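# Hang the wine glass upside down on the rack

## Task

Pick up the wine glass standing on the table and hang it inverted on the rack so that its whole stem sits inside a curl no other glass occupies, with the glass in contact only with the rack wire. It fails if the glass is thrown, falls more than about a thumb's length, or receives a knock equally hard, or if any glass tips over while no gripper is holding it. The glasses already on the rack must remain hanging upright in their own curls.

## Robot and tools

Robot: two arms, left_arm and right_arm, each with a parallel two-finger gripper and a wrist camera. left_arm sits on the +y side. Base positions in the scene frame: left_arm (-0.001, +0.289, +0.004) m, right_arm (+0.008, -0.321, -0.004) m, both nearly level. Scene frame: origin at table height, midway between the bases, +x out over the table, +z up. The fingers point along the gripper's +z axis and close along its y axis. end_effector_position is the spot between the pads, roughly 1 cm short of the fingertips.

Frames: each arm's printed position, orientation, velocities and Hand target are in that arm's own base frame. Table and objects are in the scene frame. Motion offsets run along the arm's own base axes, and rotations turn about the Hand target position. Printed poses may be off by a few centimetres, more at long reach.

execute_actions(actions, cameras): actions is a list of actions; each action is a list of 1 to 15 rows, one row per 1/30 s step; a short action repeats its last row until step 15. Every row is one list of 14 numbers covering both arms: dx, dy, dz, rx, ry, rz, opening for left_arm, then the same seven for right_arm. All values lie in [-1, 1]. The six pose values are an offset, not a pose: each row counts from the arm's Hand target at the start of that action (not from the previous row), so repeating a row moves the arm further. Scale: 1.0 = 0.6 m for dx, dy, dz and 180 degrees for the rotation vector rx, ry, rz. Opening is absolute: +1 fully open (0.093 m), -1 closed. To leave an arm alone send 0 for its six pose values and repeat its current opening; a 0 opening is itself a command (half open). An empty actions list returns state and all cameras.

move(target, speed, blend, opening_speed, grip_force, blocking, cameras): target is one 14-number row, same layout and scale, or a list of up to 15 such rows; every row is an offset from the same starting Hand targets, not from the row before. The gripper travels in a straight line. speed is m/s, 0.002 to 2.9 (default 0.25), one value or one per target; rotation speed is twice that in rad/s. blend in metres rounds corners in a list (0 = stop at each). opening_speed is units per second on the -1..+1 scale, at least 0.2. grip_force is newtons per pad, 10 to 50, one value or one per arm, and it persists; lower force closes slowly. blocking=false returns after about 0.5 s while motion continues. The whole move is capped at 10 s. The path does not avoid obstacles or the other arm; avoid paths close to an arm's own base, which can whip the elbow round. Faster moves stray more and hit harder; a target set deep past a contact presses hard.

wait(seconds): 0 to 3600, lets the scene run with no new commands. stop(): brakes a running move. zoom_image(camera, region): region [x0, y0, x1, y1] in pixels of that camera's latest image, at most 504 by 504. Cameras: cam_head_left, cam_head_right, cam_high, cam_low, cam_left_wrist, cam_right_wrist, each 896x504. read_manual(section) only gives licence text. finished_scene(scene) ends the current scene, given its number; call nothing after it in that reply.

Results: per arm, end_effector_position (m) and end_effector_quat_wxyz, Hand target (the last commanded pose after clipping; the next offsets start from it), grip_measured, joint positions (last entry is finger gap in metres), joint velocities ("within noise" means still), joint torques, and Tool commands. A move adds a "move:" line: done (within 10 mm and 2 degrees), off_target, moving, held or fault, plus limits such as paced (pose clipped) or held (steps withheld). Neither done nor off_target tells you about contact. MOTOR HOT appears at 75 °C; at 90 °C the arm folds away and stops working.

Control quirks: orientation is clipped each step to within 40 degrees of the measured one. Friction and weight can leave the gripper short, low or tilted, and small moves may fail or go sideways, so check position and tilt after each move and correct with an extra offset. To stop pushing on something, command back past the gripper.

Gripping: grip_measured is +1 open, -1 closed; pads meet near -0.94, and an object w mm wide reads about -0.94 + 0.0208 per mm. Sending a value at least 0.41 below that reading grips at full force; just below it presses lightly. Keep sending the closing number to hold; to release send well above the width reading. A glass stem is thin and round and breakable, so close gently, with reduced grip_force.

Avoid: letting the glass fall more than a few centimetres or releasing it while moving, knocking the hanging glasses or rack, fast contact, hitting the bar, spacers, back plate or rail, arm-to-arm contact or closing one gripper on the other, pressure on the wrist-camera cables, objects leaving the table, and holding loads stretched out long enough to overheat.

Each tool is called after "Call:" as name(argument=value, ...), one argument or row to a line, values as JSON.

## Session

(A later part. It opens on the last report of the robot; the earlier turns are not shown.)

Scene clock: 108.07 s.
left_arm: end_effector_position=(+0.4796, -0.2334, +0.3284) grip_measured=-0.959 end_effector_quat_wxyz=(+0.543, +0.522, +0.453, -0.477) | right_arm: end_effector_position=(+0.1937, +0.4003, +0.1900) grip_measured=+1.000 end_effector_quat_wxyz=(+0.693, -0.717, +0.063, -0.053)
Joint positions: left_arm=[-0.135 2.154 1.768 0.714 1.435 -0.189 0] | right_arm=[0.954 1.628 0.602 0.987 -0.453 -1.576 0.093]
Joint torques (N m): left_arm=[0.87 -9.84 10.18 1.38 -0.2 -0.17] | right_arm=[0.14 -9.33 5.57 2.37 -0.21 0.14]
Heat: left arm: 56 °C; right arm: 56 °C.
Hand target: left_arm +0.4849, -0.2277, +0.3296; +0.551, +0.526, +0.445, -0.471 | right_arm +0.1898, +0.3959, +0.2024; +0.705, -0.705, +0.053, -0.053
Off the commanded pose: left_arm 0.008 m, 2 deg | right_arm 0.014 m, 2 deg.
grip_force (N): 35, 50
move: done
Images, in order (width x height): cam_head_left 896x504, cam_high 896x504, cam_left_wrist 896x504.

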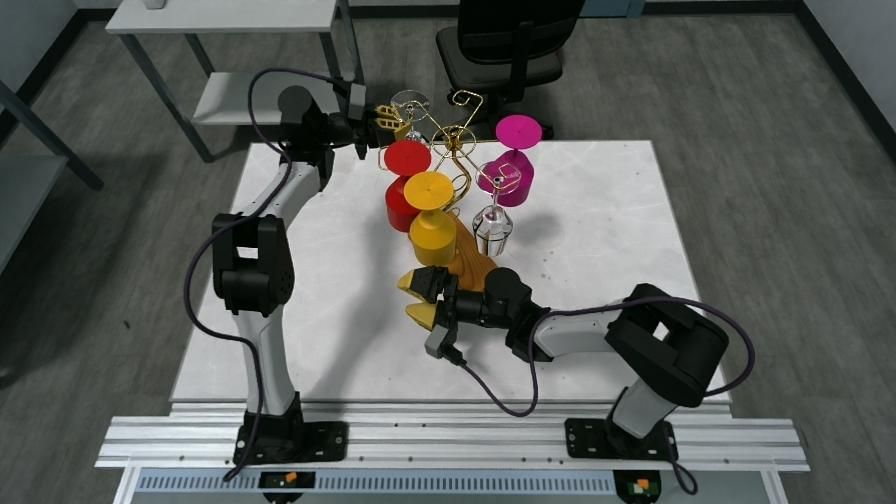

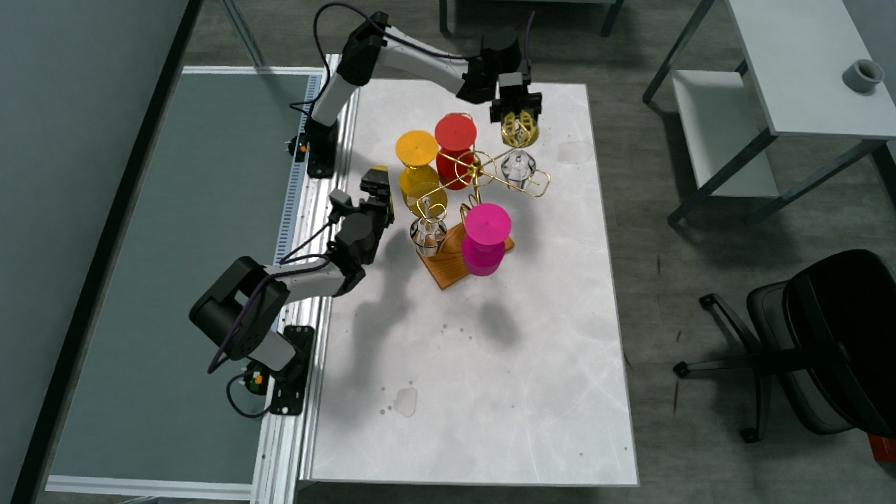

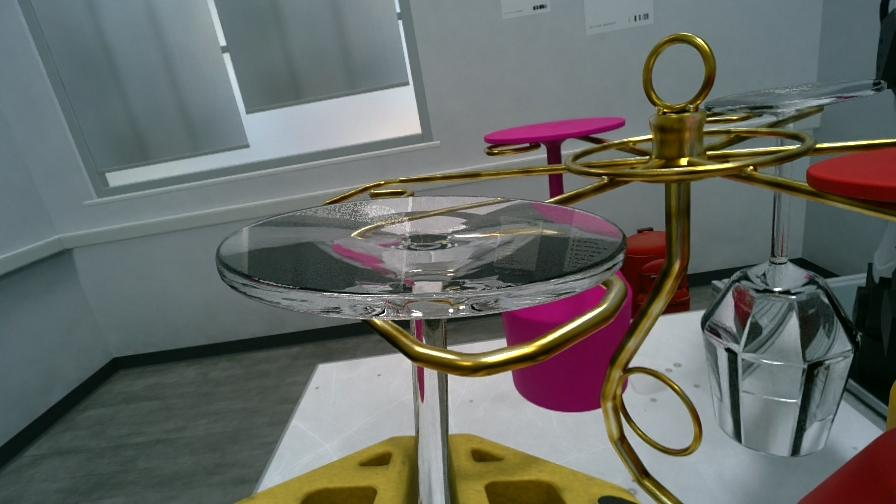

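Call:
move(
  target=[0.003,-0.003,-0.027,0,0,0,-1,0,0,0,0,0,0,1],
  speed=0.04,
  cameras=["cam_left_wrist","cam_head_left","cam_high"],
)

Call:
zoom_image(
  camera="cam_head_left",
  region=[350, 80, 480, 200],
)

Call:
zoom_image(
  camera="cam_high",
  region=[400, 50, 560, 220],
)

Scene clock: 109.57 s.
left_arm: end_effector_position=(+0.4813, -0.2335, +0.3282) grip_measured=-0.959 end_effector_quat_wxyz=(+0.557, +0.529, +0.440, -0.466) | right_arm: end_effector_position=(+0.1937, +0.4003, +0.1900) grip_measured=+1.000 end_effector_quat_wxyz=(+0.693, -0.717, +0.063, -0.053)
Joint positions: left_arm=[-0.135 2.17 1.768 0.795 1.428 -0.208 0] | right_arm=[0.954 1.628 0.602 0.987 -0.453 -1.576 0.093]
Joint torques (N m): left_arm=[0.68 -9.21 7.19 1.27 -0.22 -0.11] | right_arm=[0.18 -9.26 5.63 2.37 -0.22 0.16]
Heat: left arm: 56 °C; right arm: 56 °C.
Hand target: left_arm +0.4867, -0.2295, +0.3135; +0.551, +0.526, +0.445, -0.471 | right_arm +0.1898, +0.3959, +0.2024; +0.705, -0.705, +0.053, -0.053
Off the commanded pose: left_arm 0.016 m, 1 deg | right_arm 0.014 m, 2 deg.
grip_force (N): 35, 50
move: off_target (left_arm)
Images, in order (width x height): cam_head_left 896x504, cam_high 896x504, cam_left_wrist 896x504.

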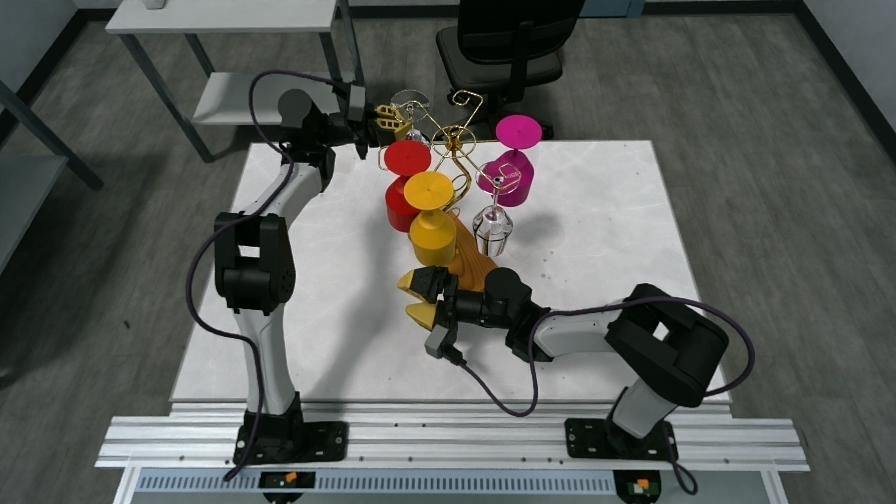

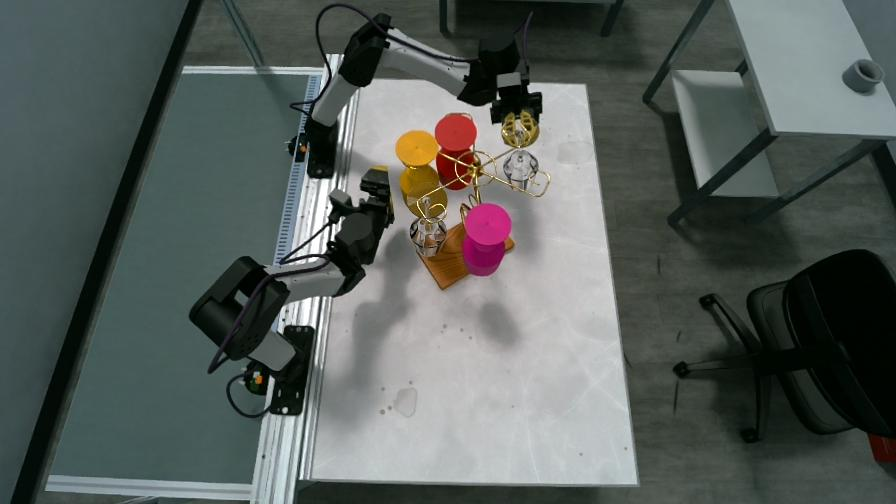

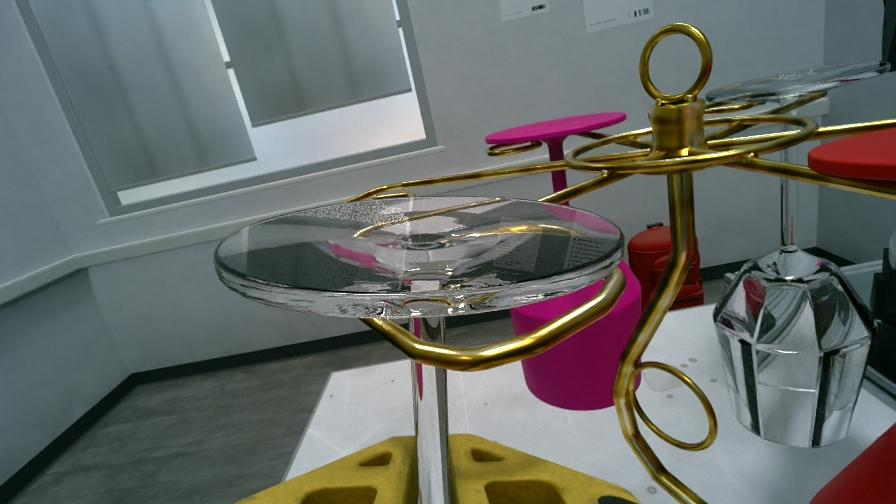

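Scaled by 3.877 from the camera's image (finer frame: 1280x720).

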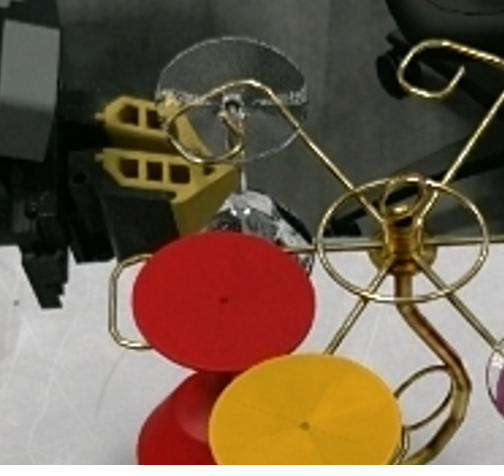

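Scaled by 2.965 from the camera's image (finer frame: 1280x720).

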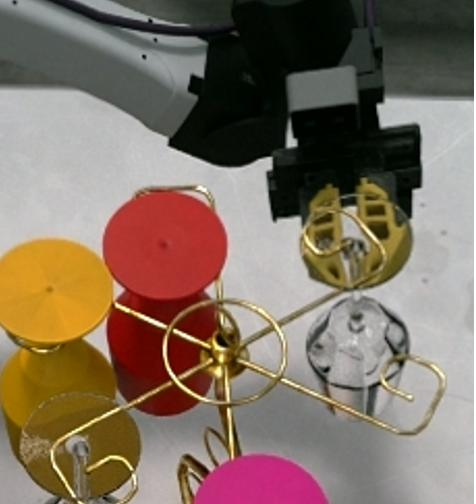

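Call:
move(
  target=[0,0,-0.015,0,0,0,-1,0,0,0,0,0,0,1],
  speed=0.03,
  cameras=["cam_left_wrist","cam_low","cam_high"],
)

Call:
zoom_image(
  camera="cam_low",
  region=[390, 130, 530, 260],
)

Call:
zoom_image(
  camera="cam_high",
  region=[400, 50, 560, 220],
)

Scene clock: 110.80 s.
left_arm: end_effector_position=(+0.4820, -0.2333, +0.3277) grip_measured=-0.959 end_effector_quat_wxyz=(+0.566, +0.529, +0.434, -0.459) | right_arm: end_effector_position=(+0.1937, +0.4003, +0.1900) grip_measured=+1.000 end_effector_quat_wxyz=(+0.693, -0.717, +0.063, -0.053)
Joint positions: left_arm=[-0.135 2.175 1.757 0.847 1.417 -0.222 0] | right_arm=[0.954 1.628 0.602 0.987 -0.453 -1.576 0.093]
Joint torques (N m): left_arm=[0.62 -8.88 6.08 1.2 -0.11 -0.14] | right_arm=[0.17 -9.32 5.65 2.36 -0.22 0.14]
Heat: left arm: 56 °C; right arm: 56 °C.
Hand target: left_arm +0.4867, -0.2295, +0.3044; +0.551, +0.526, +0.445, -0.471 | right_arm +0.1898, +0.3959, +0.2024; +0.705, -0.705, +0.053, -0.053
Off the commanded pose: left_arm 0.024 m, 3 deg | right_arm 0.014 m, 2 deg.
grip_force (N): 35, 50
move: off_target (left_arm)
Images, in order (width x height): cam_high 896x504, cam_low 896x504, cam_left_wrist 896x504.

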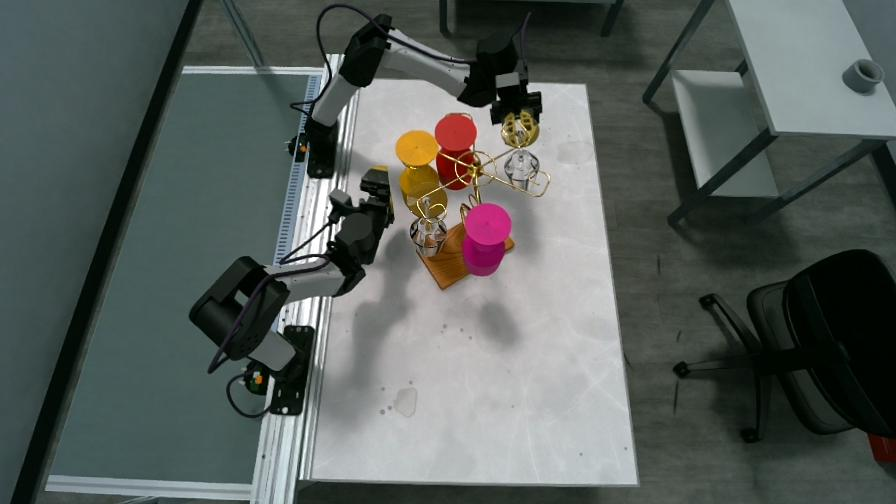

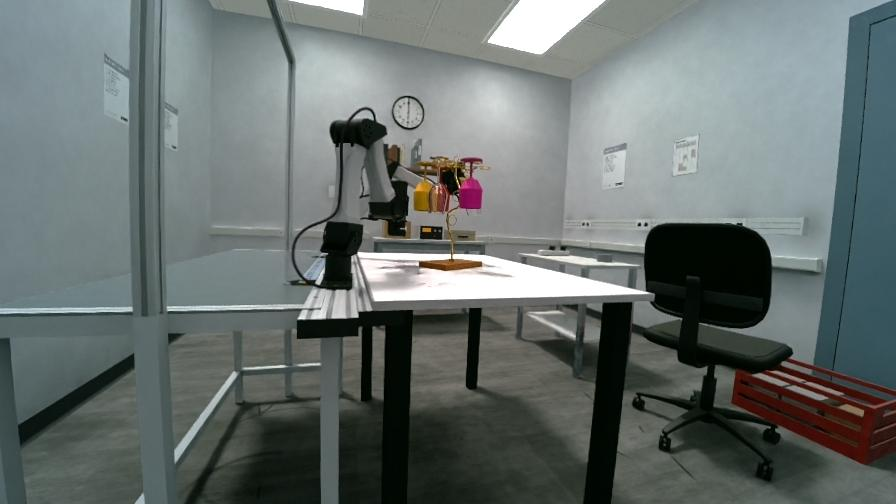

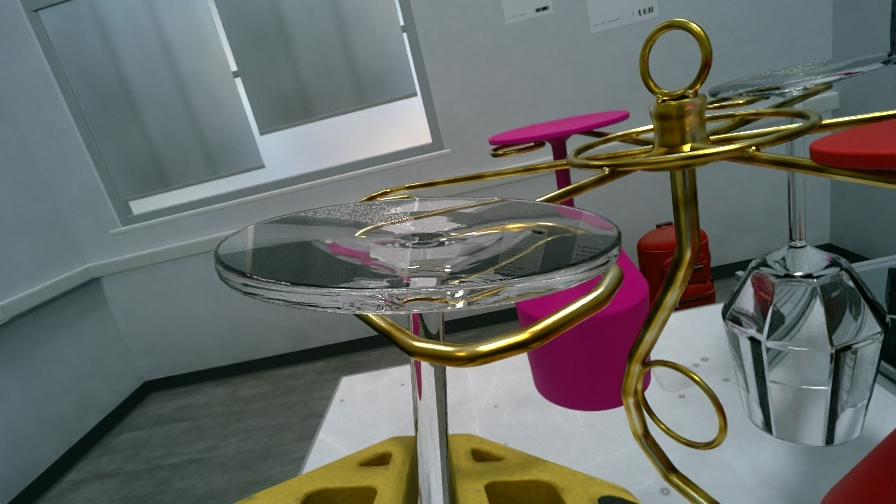

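Scaled by 3.600 from the camera's image (finer frame: 1280x720).

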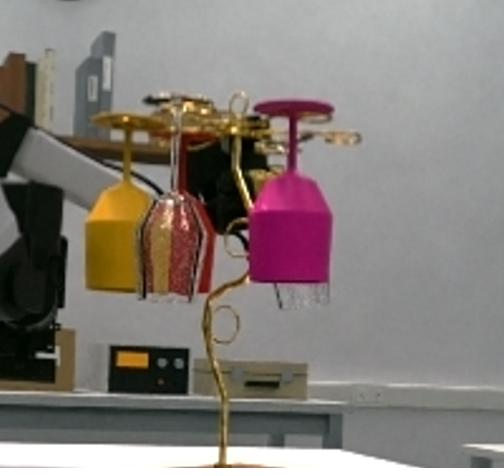

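Scaled by 2.965 from the camera's image (finer frame: 1280x720).

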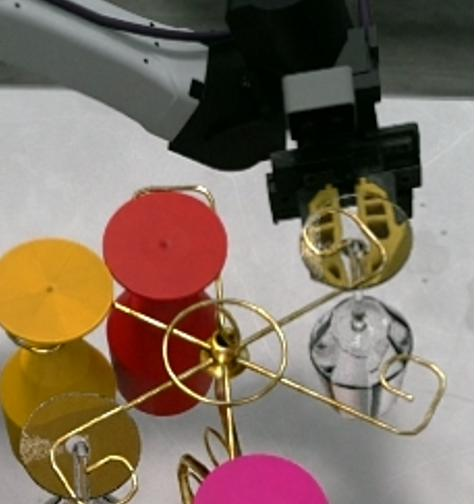

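Call:
move(
  target=[
    [0,0,0.022,0,0.03,0,-1,0,0,0,0,0,0,1],
  ],
  speed=0.05,
  cameras=["cam_left_wrist","cam_head_left","cam_high"],
)

Call:
zoom_image(
  camera="cam_head_left",
  region=[350, 80, 480, 200],
)

Scene clock: 112.63 s.
left_arm: end_effector_position=(+0.4801, -0.2334, +0.3270) grip_measured=-0.959 end_effector_quat_wxyz=(+0.540, +0.512, +0.457, -0.488) | right_arm: end_effector_position=(+0.1937, +0.4003, +0.1900) grip_measured=+1.000 end_effector_quat_wxyz=(+0.693, -0.717, +0.063, -0.053)
Joint positions: left_arm=[-0.135 2.175 1.757 0.847 1.429 -0.319 0] | right_arm=[0.954 1.628 0.602 0.987 -0.453 -1.576 0.093]
Joint torques (N m): left_arm=[0.57 -9.72 8.61 0.9 -0.29 -0.17] | right_arm=[0.2 -9.25 5.6 2.38 -0.22 0.17]
Heat: left arm: 56 °C; right arm: 56 °C.
Hand target: left_arm +0.4867, -0.2295, +0.3176; +0.530, +0.503, +0.470, -0.495 | right_arm +0.1898, +0.3959, +0.2024; +0.705, -0.705, +0.053, -0.053
Off the commanded pose: left_arm 0.012 m, 2 deg | right_arm 0.014 m, 2 deg.
grip_force (N): 35, 50
move: off_target (left_arm)
Images, in order (width x height): cam_head_left 896x504, cam_high 896x504, cam_left_wrist 896x504.

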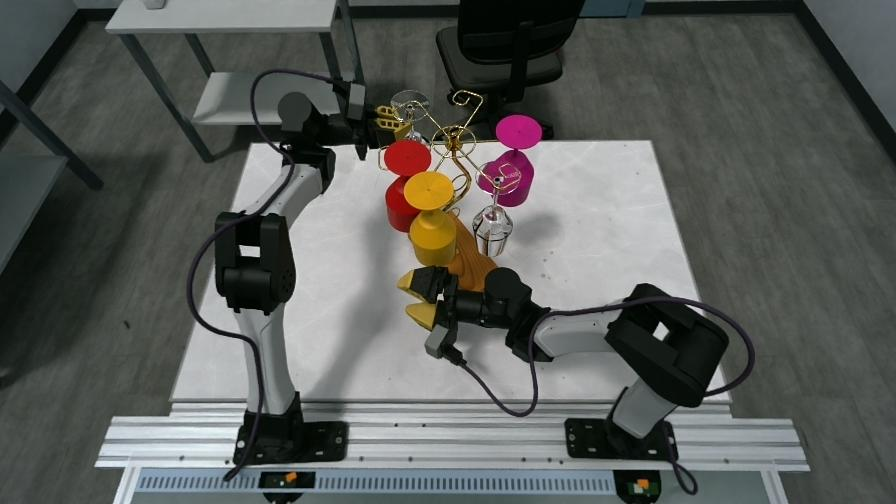

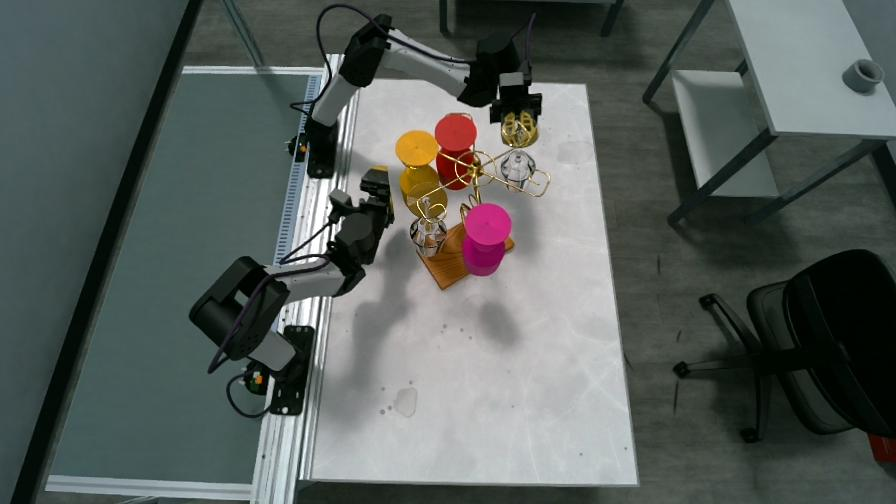

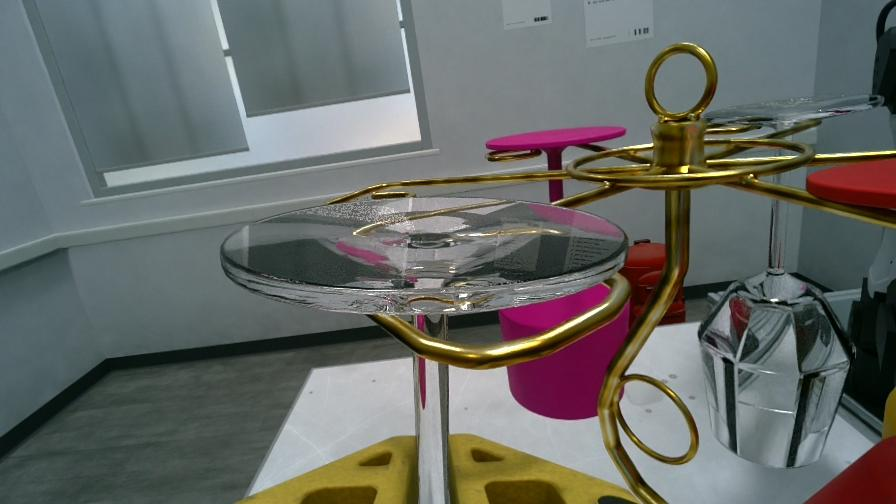

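Scaled by 3.877 from the camera's image (finer frame: 1280x720).

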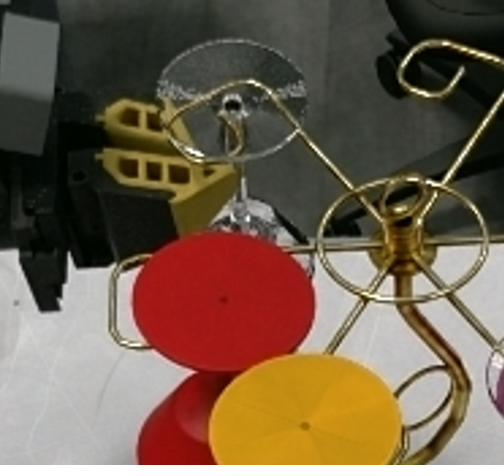

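Call:
move(
  target=[0,0,0,0,0,0,-0.45,0,0,0,0,0,0,1],
  opening_speed=0.25,
  cameras=["cam_left_wrist","cam_head_left","cam_high"],
)

Call:
zoom_image(
  camera="cam_head_left",
  region=[350, 80, 480, 200],
)

Call:
zoom_image(
  camera="cam_high",
  region=[400, 50, 560, 220],
)

Scene clock: 116.33 s.
left_arm: end_effector_position=(+0.4805, -0.2334, +0.3259) grip_measured=-0.453 end_effector_quat_wxyz=(+0.536, +0.509, +0.461, -0.491) | right_arm: end_effector_position=(+0.1937, +0.4003, +0.1900) grip_measured=+1.000 end_effector_quat_wxyz=(+0.693, -0.717, +0.063, -0.053)
Joint positions: left_arm=[-0.135 2.175 1.757 0.838 1.43 -0.322 0.023] | right_arm=[0.954 1.628 0.602 0.987 -0.453 -1.576 0.093]
Joint torques (N m): left_arm=[0.64 -9.69 8.64 1.04 -0.32 -0.17] | right_arm=[0.13 -9.26 5.61 2.38 -0.21 0.15]
Heat: left arm: 56 °C; right arm: 56 °C.
Hand target: left_arm +0.4867, -0.2295, +0.3176; +0.530, +0.503, +0.470, -0.495 | right_arm +0.1898, +0.3959, +0.2024; +0.705, -0.705, +0.053, -0.053
Off the commanded pose: left_arm 0.011 m, 2 deg | right_arm 0.014 m, 2 deg.
grip_force (N): 35, 50
move: done
Images, in order (width x height): cam_head_left 896x504, cam_high 896x504, cam_left_wrist 896x504.

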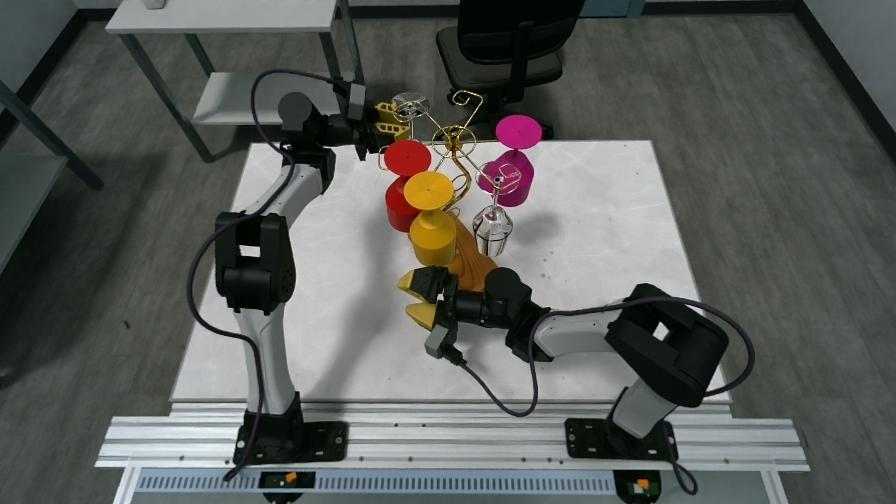

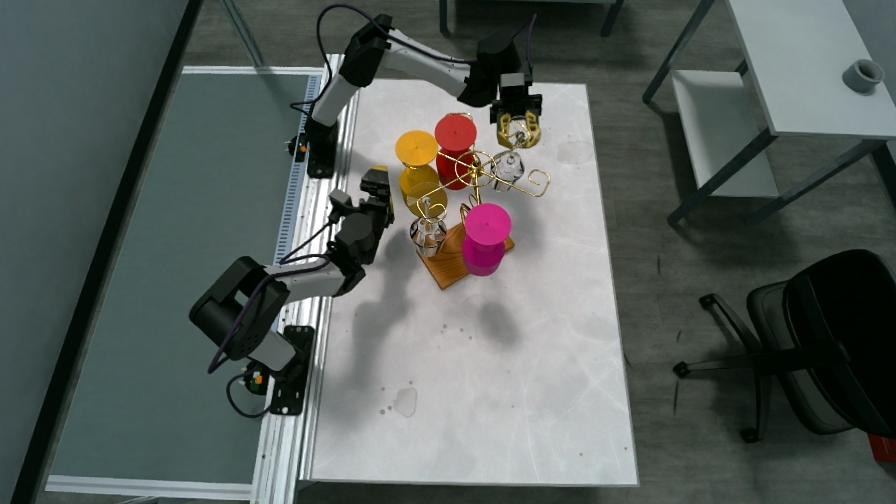

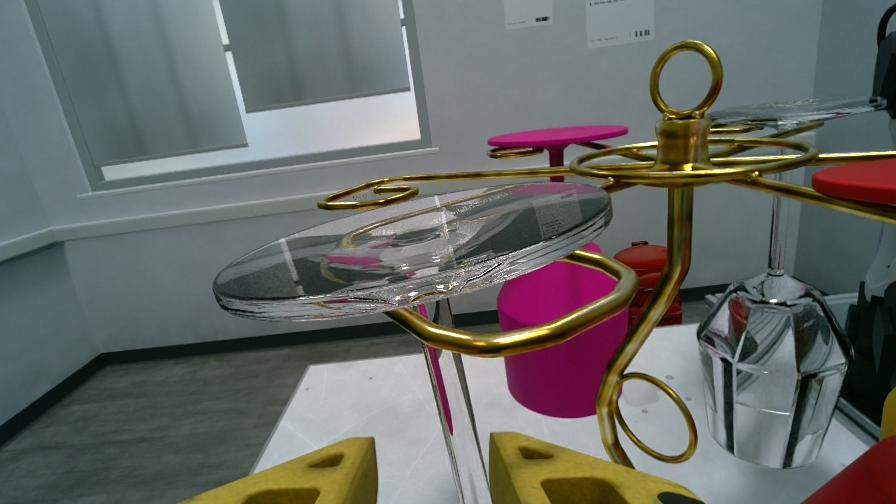

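Scaled by 3.877 from the camera's image (finer frame: 1280x720).

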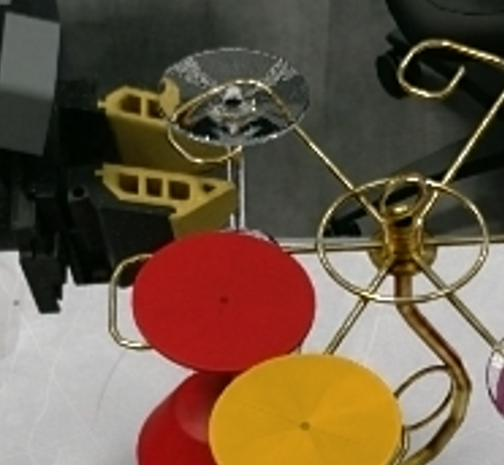

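Scaled by 2.965 from the camera's image (finer frame: 1280x720).

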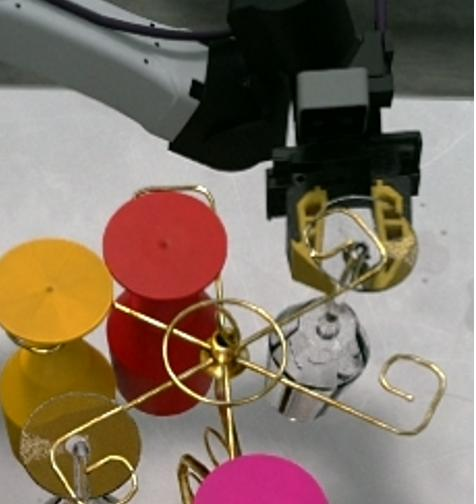

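Call:
move(
  target=[
    [0,0,0,0,0,0,-1,0,0,0,0,0,0,1],
    [0.0,0.0,0.012,0,0,0,-1,0,0,0,0,0,0,1],
    [0.016,0.003,0.012,0,0,0,-1,0,0,0,0,0,0,1],
    [0.016,0.003,-0.004,0,0,0,-1,0,0,0,0,0,0,1],
  ],
  speed=0.05,
  cameras=["cam_left_wrist","cam_head_left","cam_high"],
)

Call:
zoom_image(
  camera="cam_head_left",
  region=[350, 80, 480, 200],
)

Call:
zoom_image(
  camera="cam_high",
  region=[400, 50, 560, 220],
)

Scene clock: 119.80 s.
left_arm: end_effector_position=(+0.4876, -0.2328, +0.3256) grip_measured=-0.953 end_effector_quat_wxyz=(+0.528, +0.510, +0.463, -0.496) | right_arm: end_effector_position=(+0.1937, +0.4003, +0.1900) grip_measured=+1.000 end_effector_quat_wxyz=(+0.693, -0.717, +0.063, -0.053)
Joint positions: left_arm=[-0.131 2.211 1.82 0.806 1.447 -0.332 0] | right_arm=[0.954 1.628 0.602 0.987 -0.453 -1.576 0.093]
Joint torques (N m): left_arm=[0.91 -9.65 8.02 1.19 -0.4 -0.11] | right_arm=[0.17 -9.26 5.6 2.38 -0.21 0.16]
Heat: left arm: 56 °C; right arm: 56 °C.
Hand target: left_arm +0.4963, -0.2278, +0.3151; +0.529, +0.503, +0.470, -0.495 | right_arm +0.1898, +0.3959, +0.2024; +0.705, -0.705, +0.053, -0.053
Off the commanded pose: left_arm 0.014 m, 1 deg | right_arm 0.014 m, 2 deg.
grip_force (N): 35, 50
move: off_target (left_arm)
Images, in order (width x height): cam_head_left 896x504, cam_high 896x504, cam_left_wrist 896x504.

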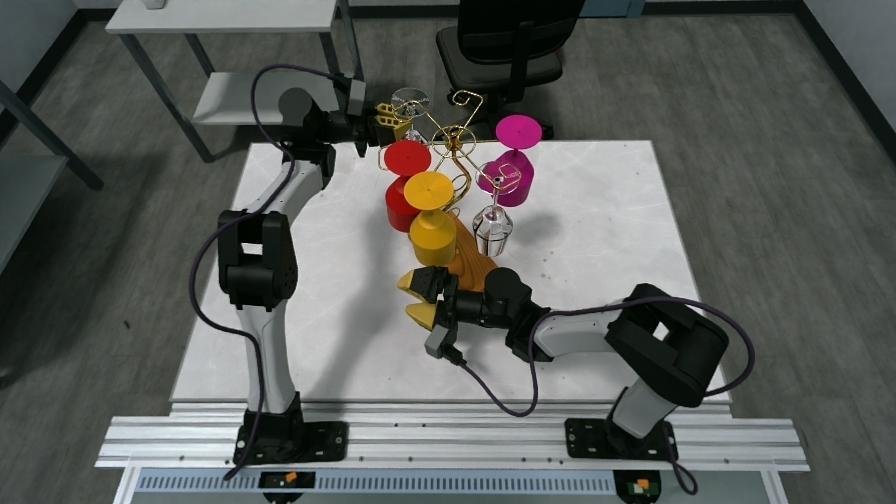

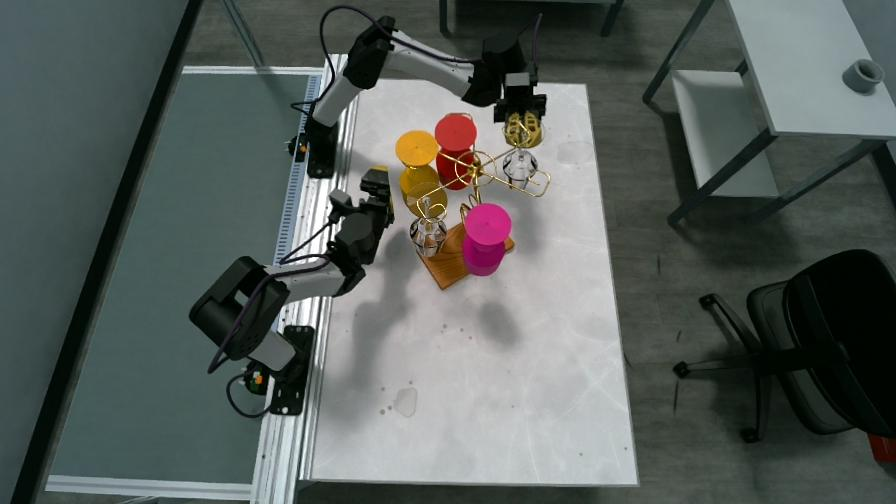

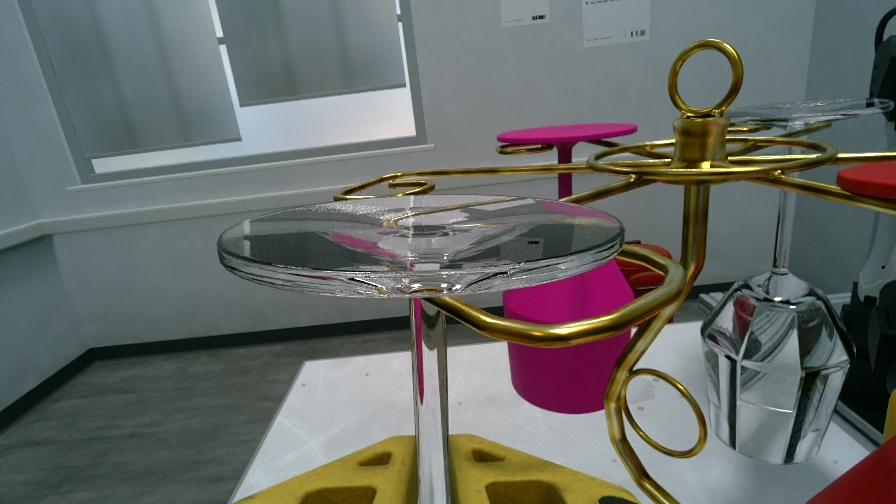

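Scaled by 3.877 from the camera's image (finer frame: 1280x720).

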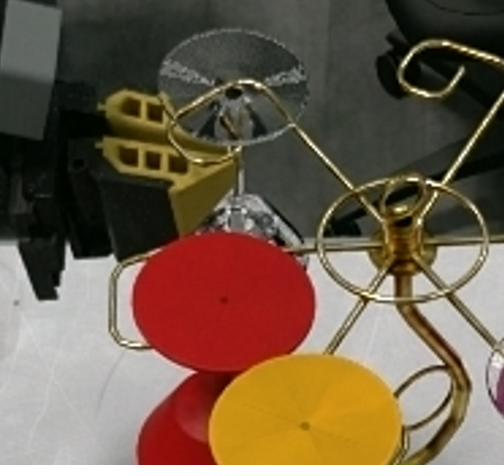

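Scaled by 2.965 from the camera's image (finer frame: 1280x720).

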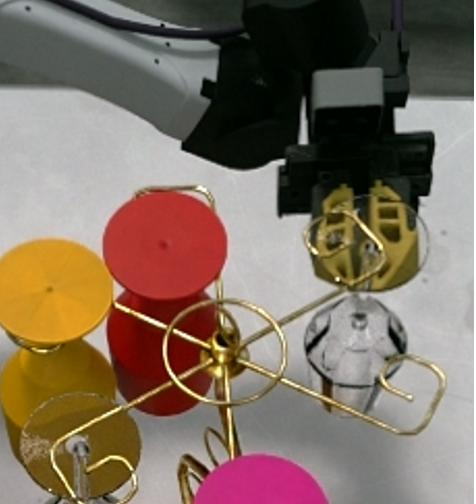

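Call:
move(
  target=[0,0,-0.004,0,0,0,-0.3,0,0,0,0,0,0,1],
  opening_speed=0.25,
  cameras=["cam_left_wrist","cam_head_left","cam_high"],
)

Call:
zoom_image(
  camera="cam_head_left",
  region=[350, 80, 480, 200],
)

Call:
zoom_image(
  camera="cam_high",
  region=[400, 50, 560, 220],
)

Scene clock: 123.03 s.
left_arm: end_effector_position=(+0.4892, -0.2310, +0.3239) grip_measured=-0.303 end_effector_quat_wxyz=(+0.530, +0.510, +0.464, -0.495) | right_arm: end_effector_position=(+0.1937, +0.4003, +0.1900) grip_measured=+1.000 end_effector_quat_wxyz=(+0.693, -0.717, +0.063, -0.053)
Joint positions: left_arm=[-0.127 2.215 1.82 0.813 1.447 -0.332 0.031] | right_arm=[0.954 1.628 0.602 0.987 -0.453 -1.576 0.093]
Joint torques (N m): left_arm=[0.5 -9.77 7.39 1.2 -0.42 -0.14] | right_arm=[0.17 -9.29 5.64 2.39 -0.2 0.16]
Heat: left arm: 57 °C; right arm: 56 °C.
Hand target: left_arm +0.4963, -0.2277, +0.3128; +0.530, +0.503, +0.470, -0.495 | right_arm +0.1898, +0.3959, +0.2024; +0.705, -0.705, +0.053, -0.053
Off the commanded pose: left_arm 0.014 m, 1 deg | right_arm 0.014 m, 2 deg.
grip_force (N): 35, 50
move: off_target (left_arm)
Images, in order (width x height): cam_head_left 896x504, cam_high 896x504, cam_left_wrist 896x504.

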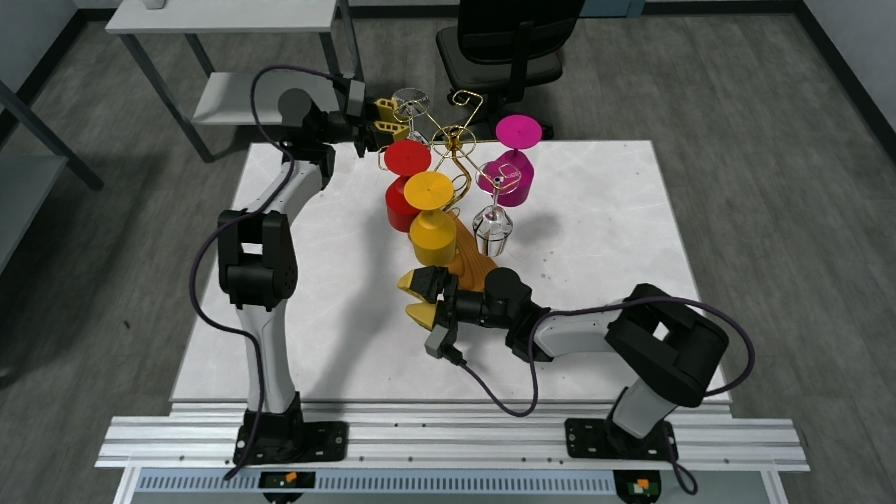

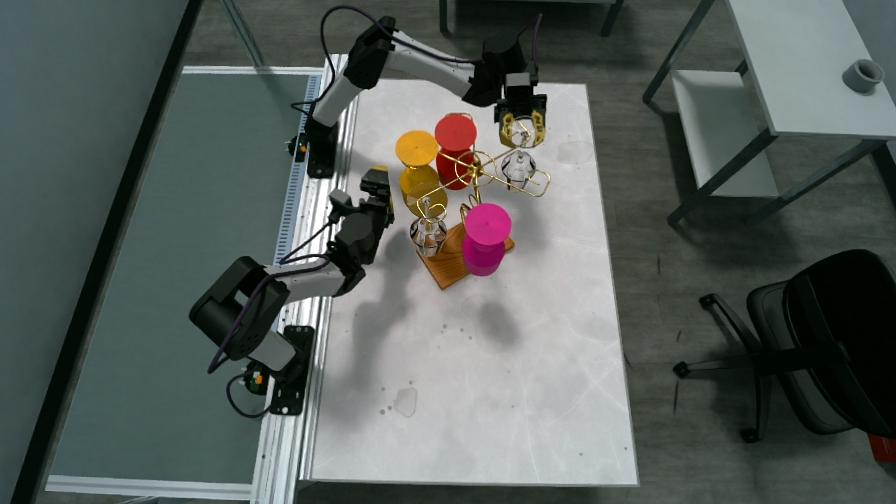

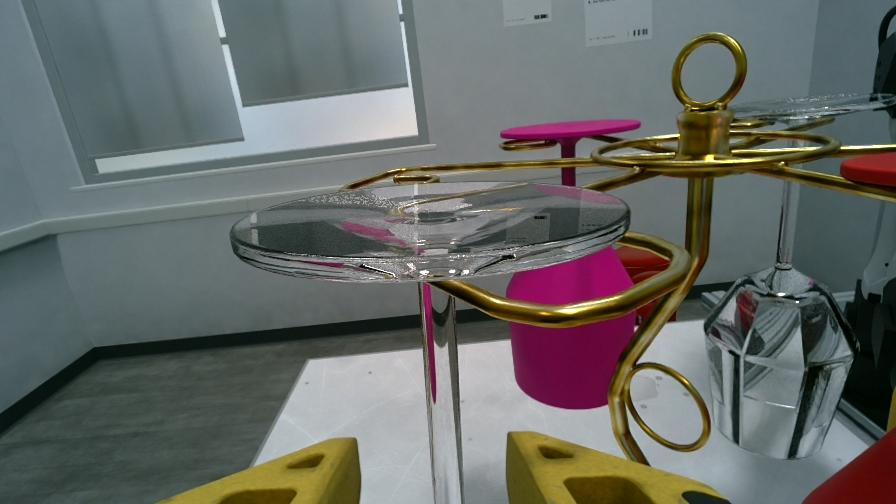

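Scaled by 3.877 from the camera's image (finer frame: 1280x720).

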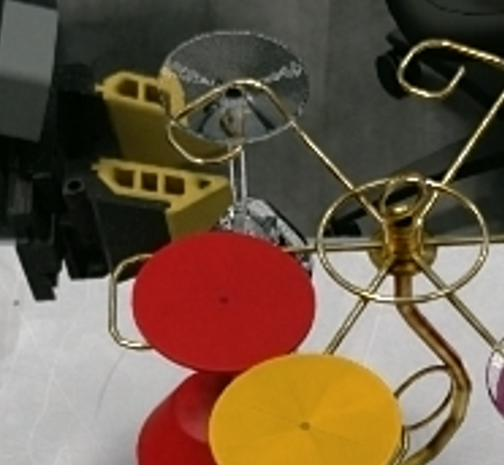

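Scaled by 2.965 from the camera's image (finer frame: 1280x720).

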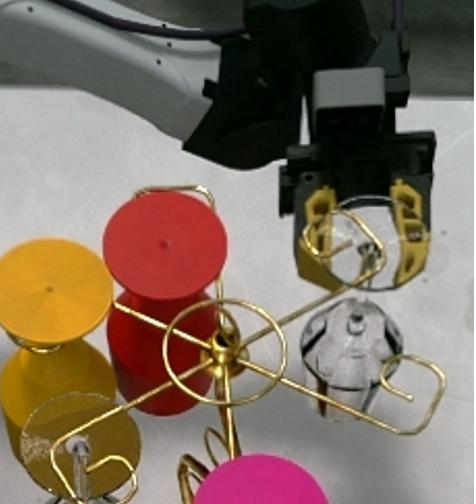

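Call:
move(
  target=[0.0,0.2,0.005,0,0,0,-0.3,0,0,0,0,0,0,1],
  speed=0.12,
  cameras=["cam_left_wrist","cam_head_left","cam_high"],
)

Call:
zoom_image(
  camera="cam_head_left",
  region=[320, 80, 480, 240],
)

Call:
zoom_image(
  camera="cam_high",
  region=[400, 50, 560, 220],
)

Scene clock: 125.00 s.
left_arm: end_effector_position=(+0.5038, -0.1098, +0.3072) grip_measured=-0.302 end_effector_quat_wxyz=(+0.537, +0.477, +0.521, -0.460) | right_arm: end_effector_position=(+0.1937, +0.4003, +0.1900) grip_measured=+1.000 end_effector_quat_wxyz=(+0.693, -0.717, +0.063, -0.053)
Joint positions: left_arm=[0.118 2.207 1.743 0.984 1.568 -0.488 0.031] | right_arm=[0.954 1.628 0.602 0.987 -0.453 -1.576 0.093]
Joint torques (N m): left_arm=[0.1 -13.56 6.64 1.05 -0.31 -0.12] | right_arm=[0.18 -9.25 5.64 2.38 -0.21 0.14]
Heat: left arm: 58 °C; right arm: 56 °C.
Hand target: left_arm +0.4963, -0.1078, +0.3158; +0.529, +0.503, +0.470, -0.495 | right_arm +0.1898, +0.3959, +0.2024; +0.705, -0.705, +0.053, -0.053
Off the commanded pose: left_arm 0.012 m, 8 deg | right_arm 0.014 m, 2 deg.
joint sent to its limit (left arm) — joint 5 (wrist yaw), upper limit. The joint targets are off in orientation, not in position.
grip_force (N): 35, 50
move: off_target (left_arm)
Images, in order (width x height): cam_head_left 896x504, cam_high 896x504, cam_left_wrist 896x504.

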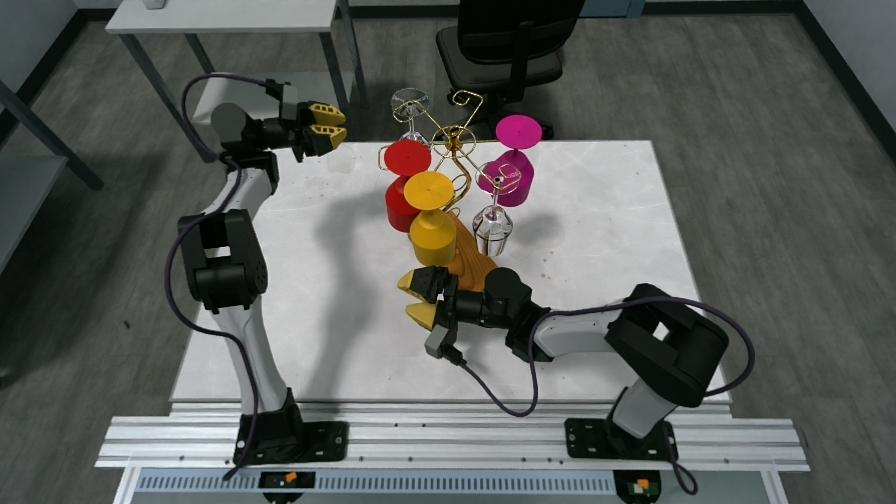

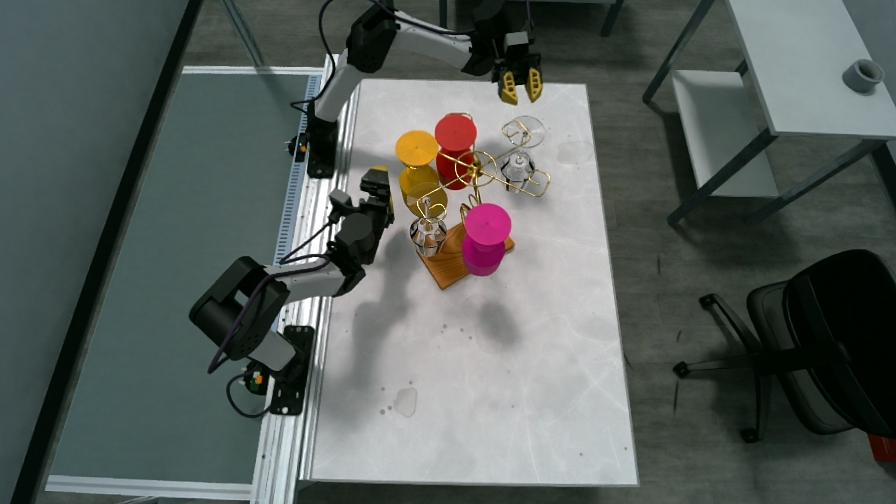

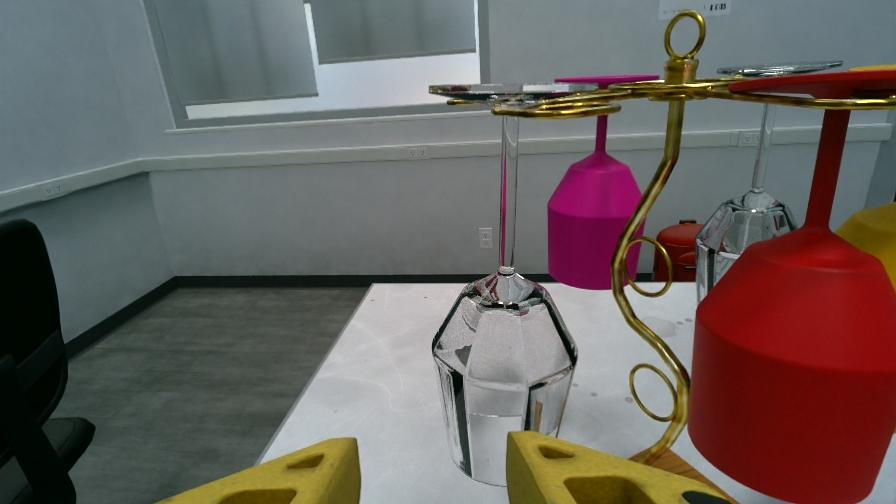

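Scaled by 3.150 from the camera's image (finer frame: 1280x720).

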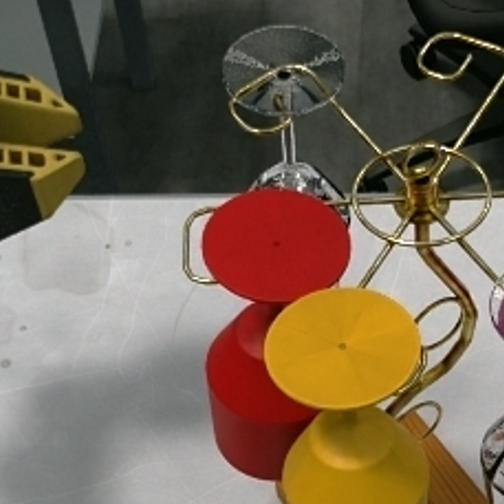

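Scaled by 2.965 from the camera's image (finer frame: 1280x720).

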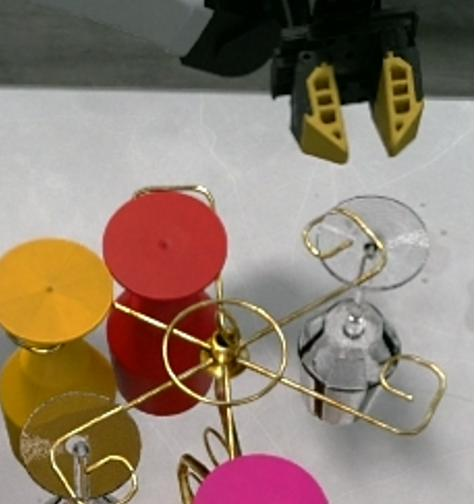

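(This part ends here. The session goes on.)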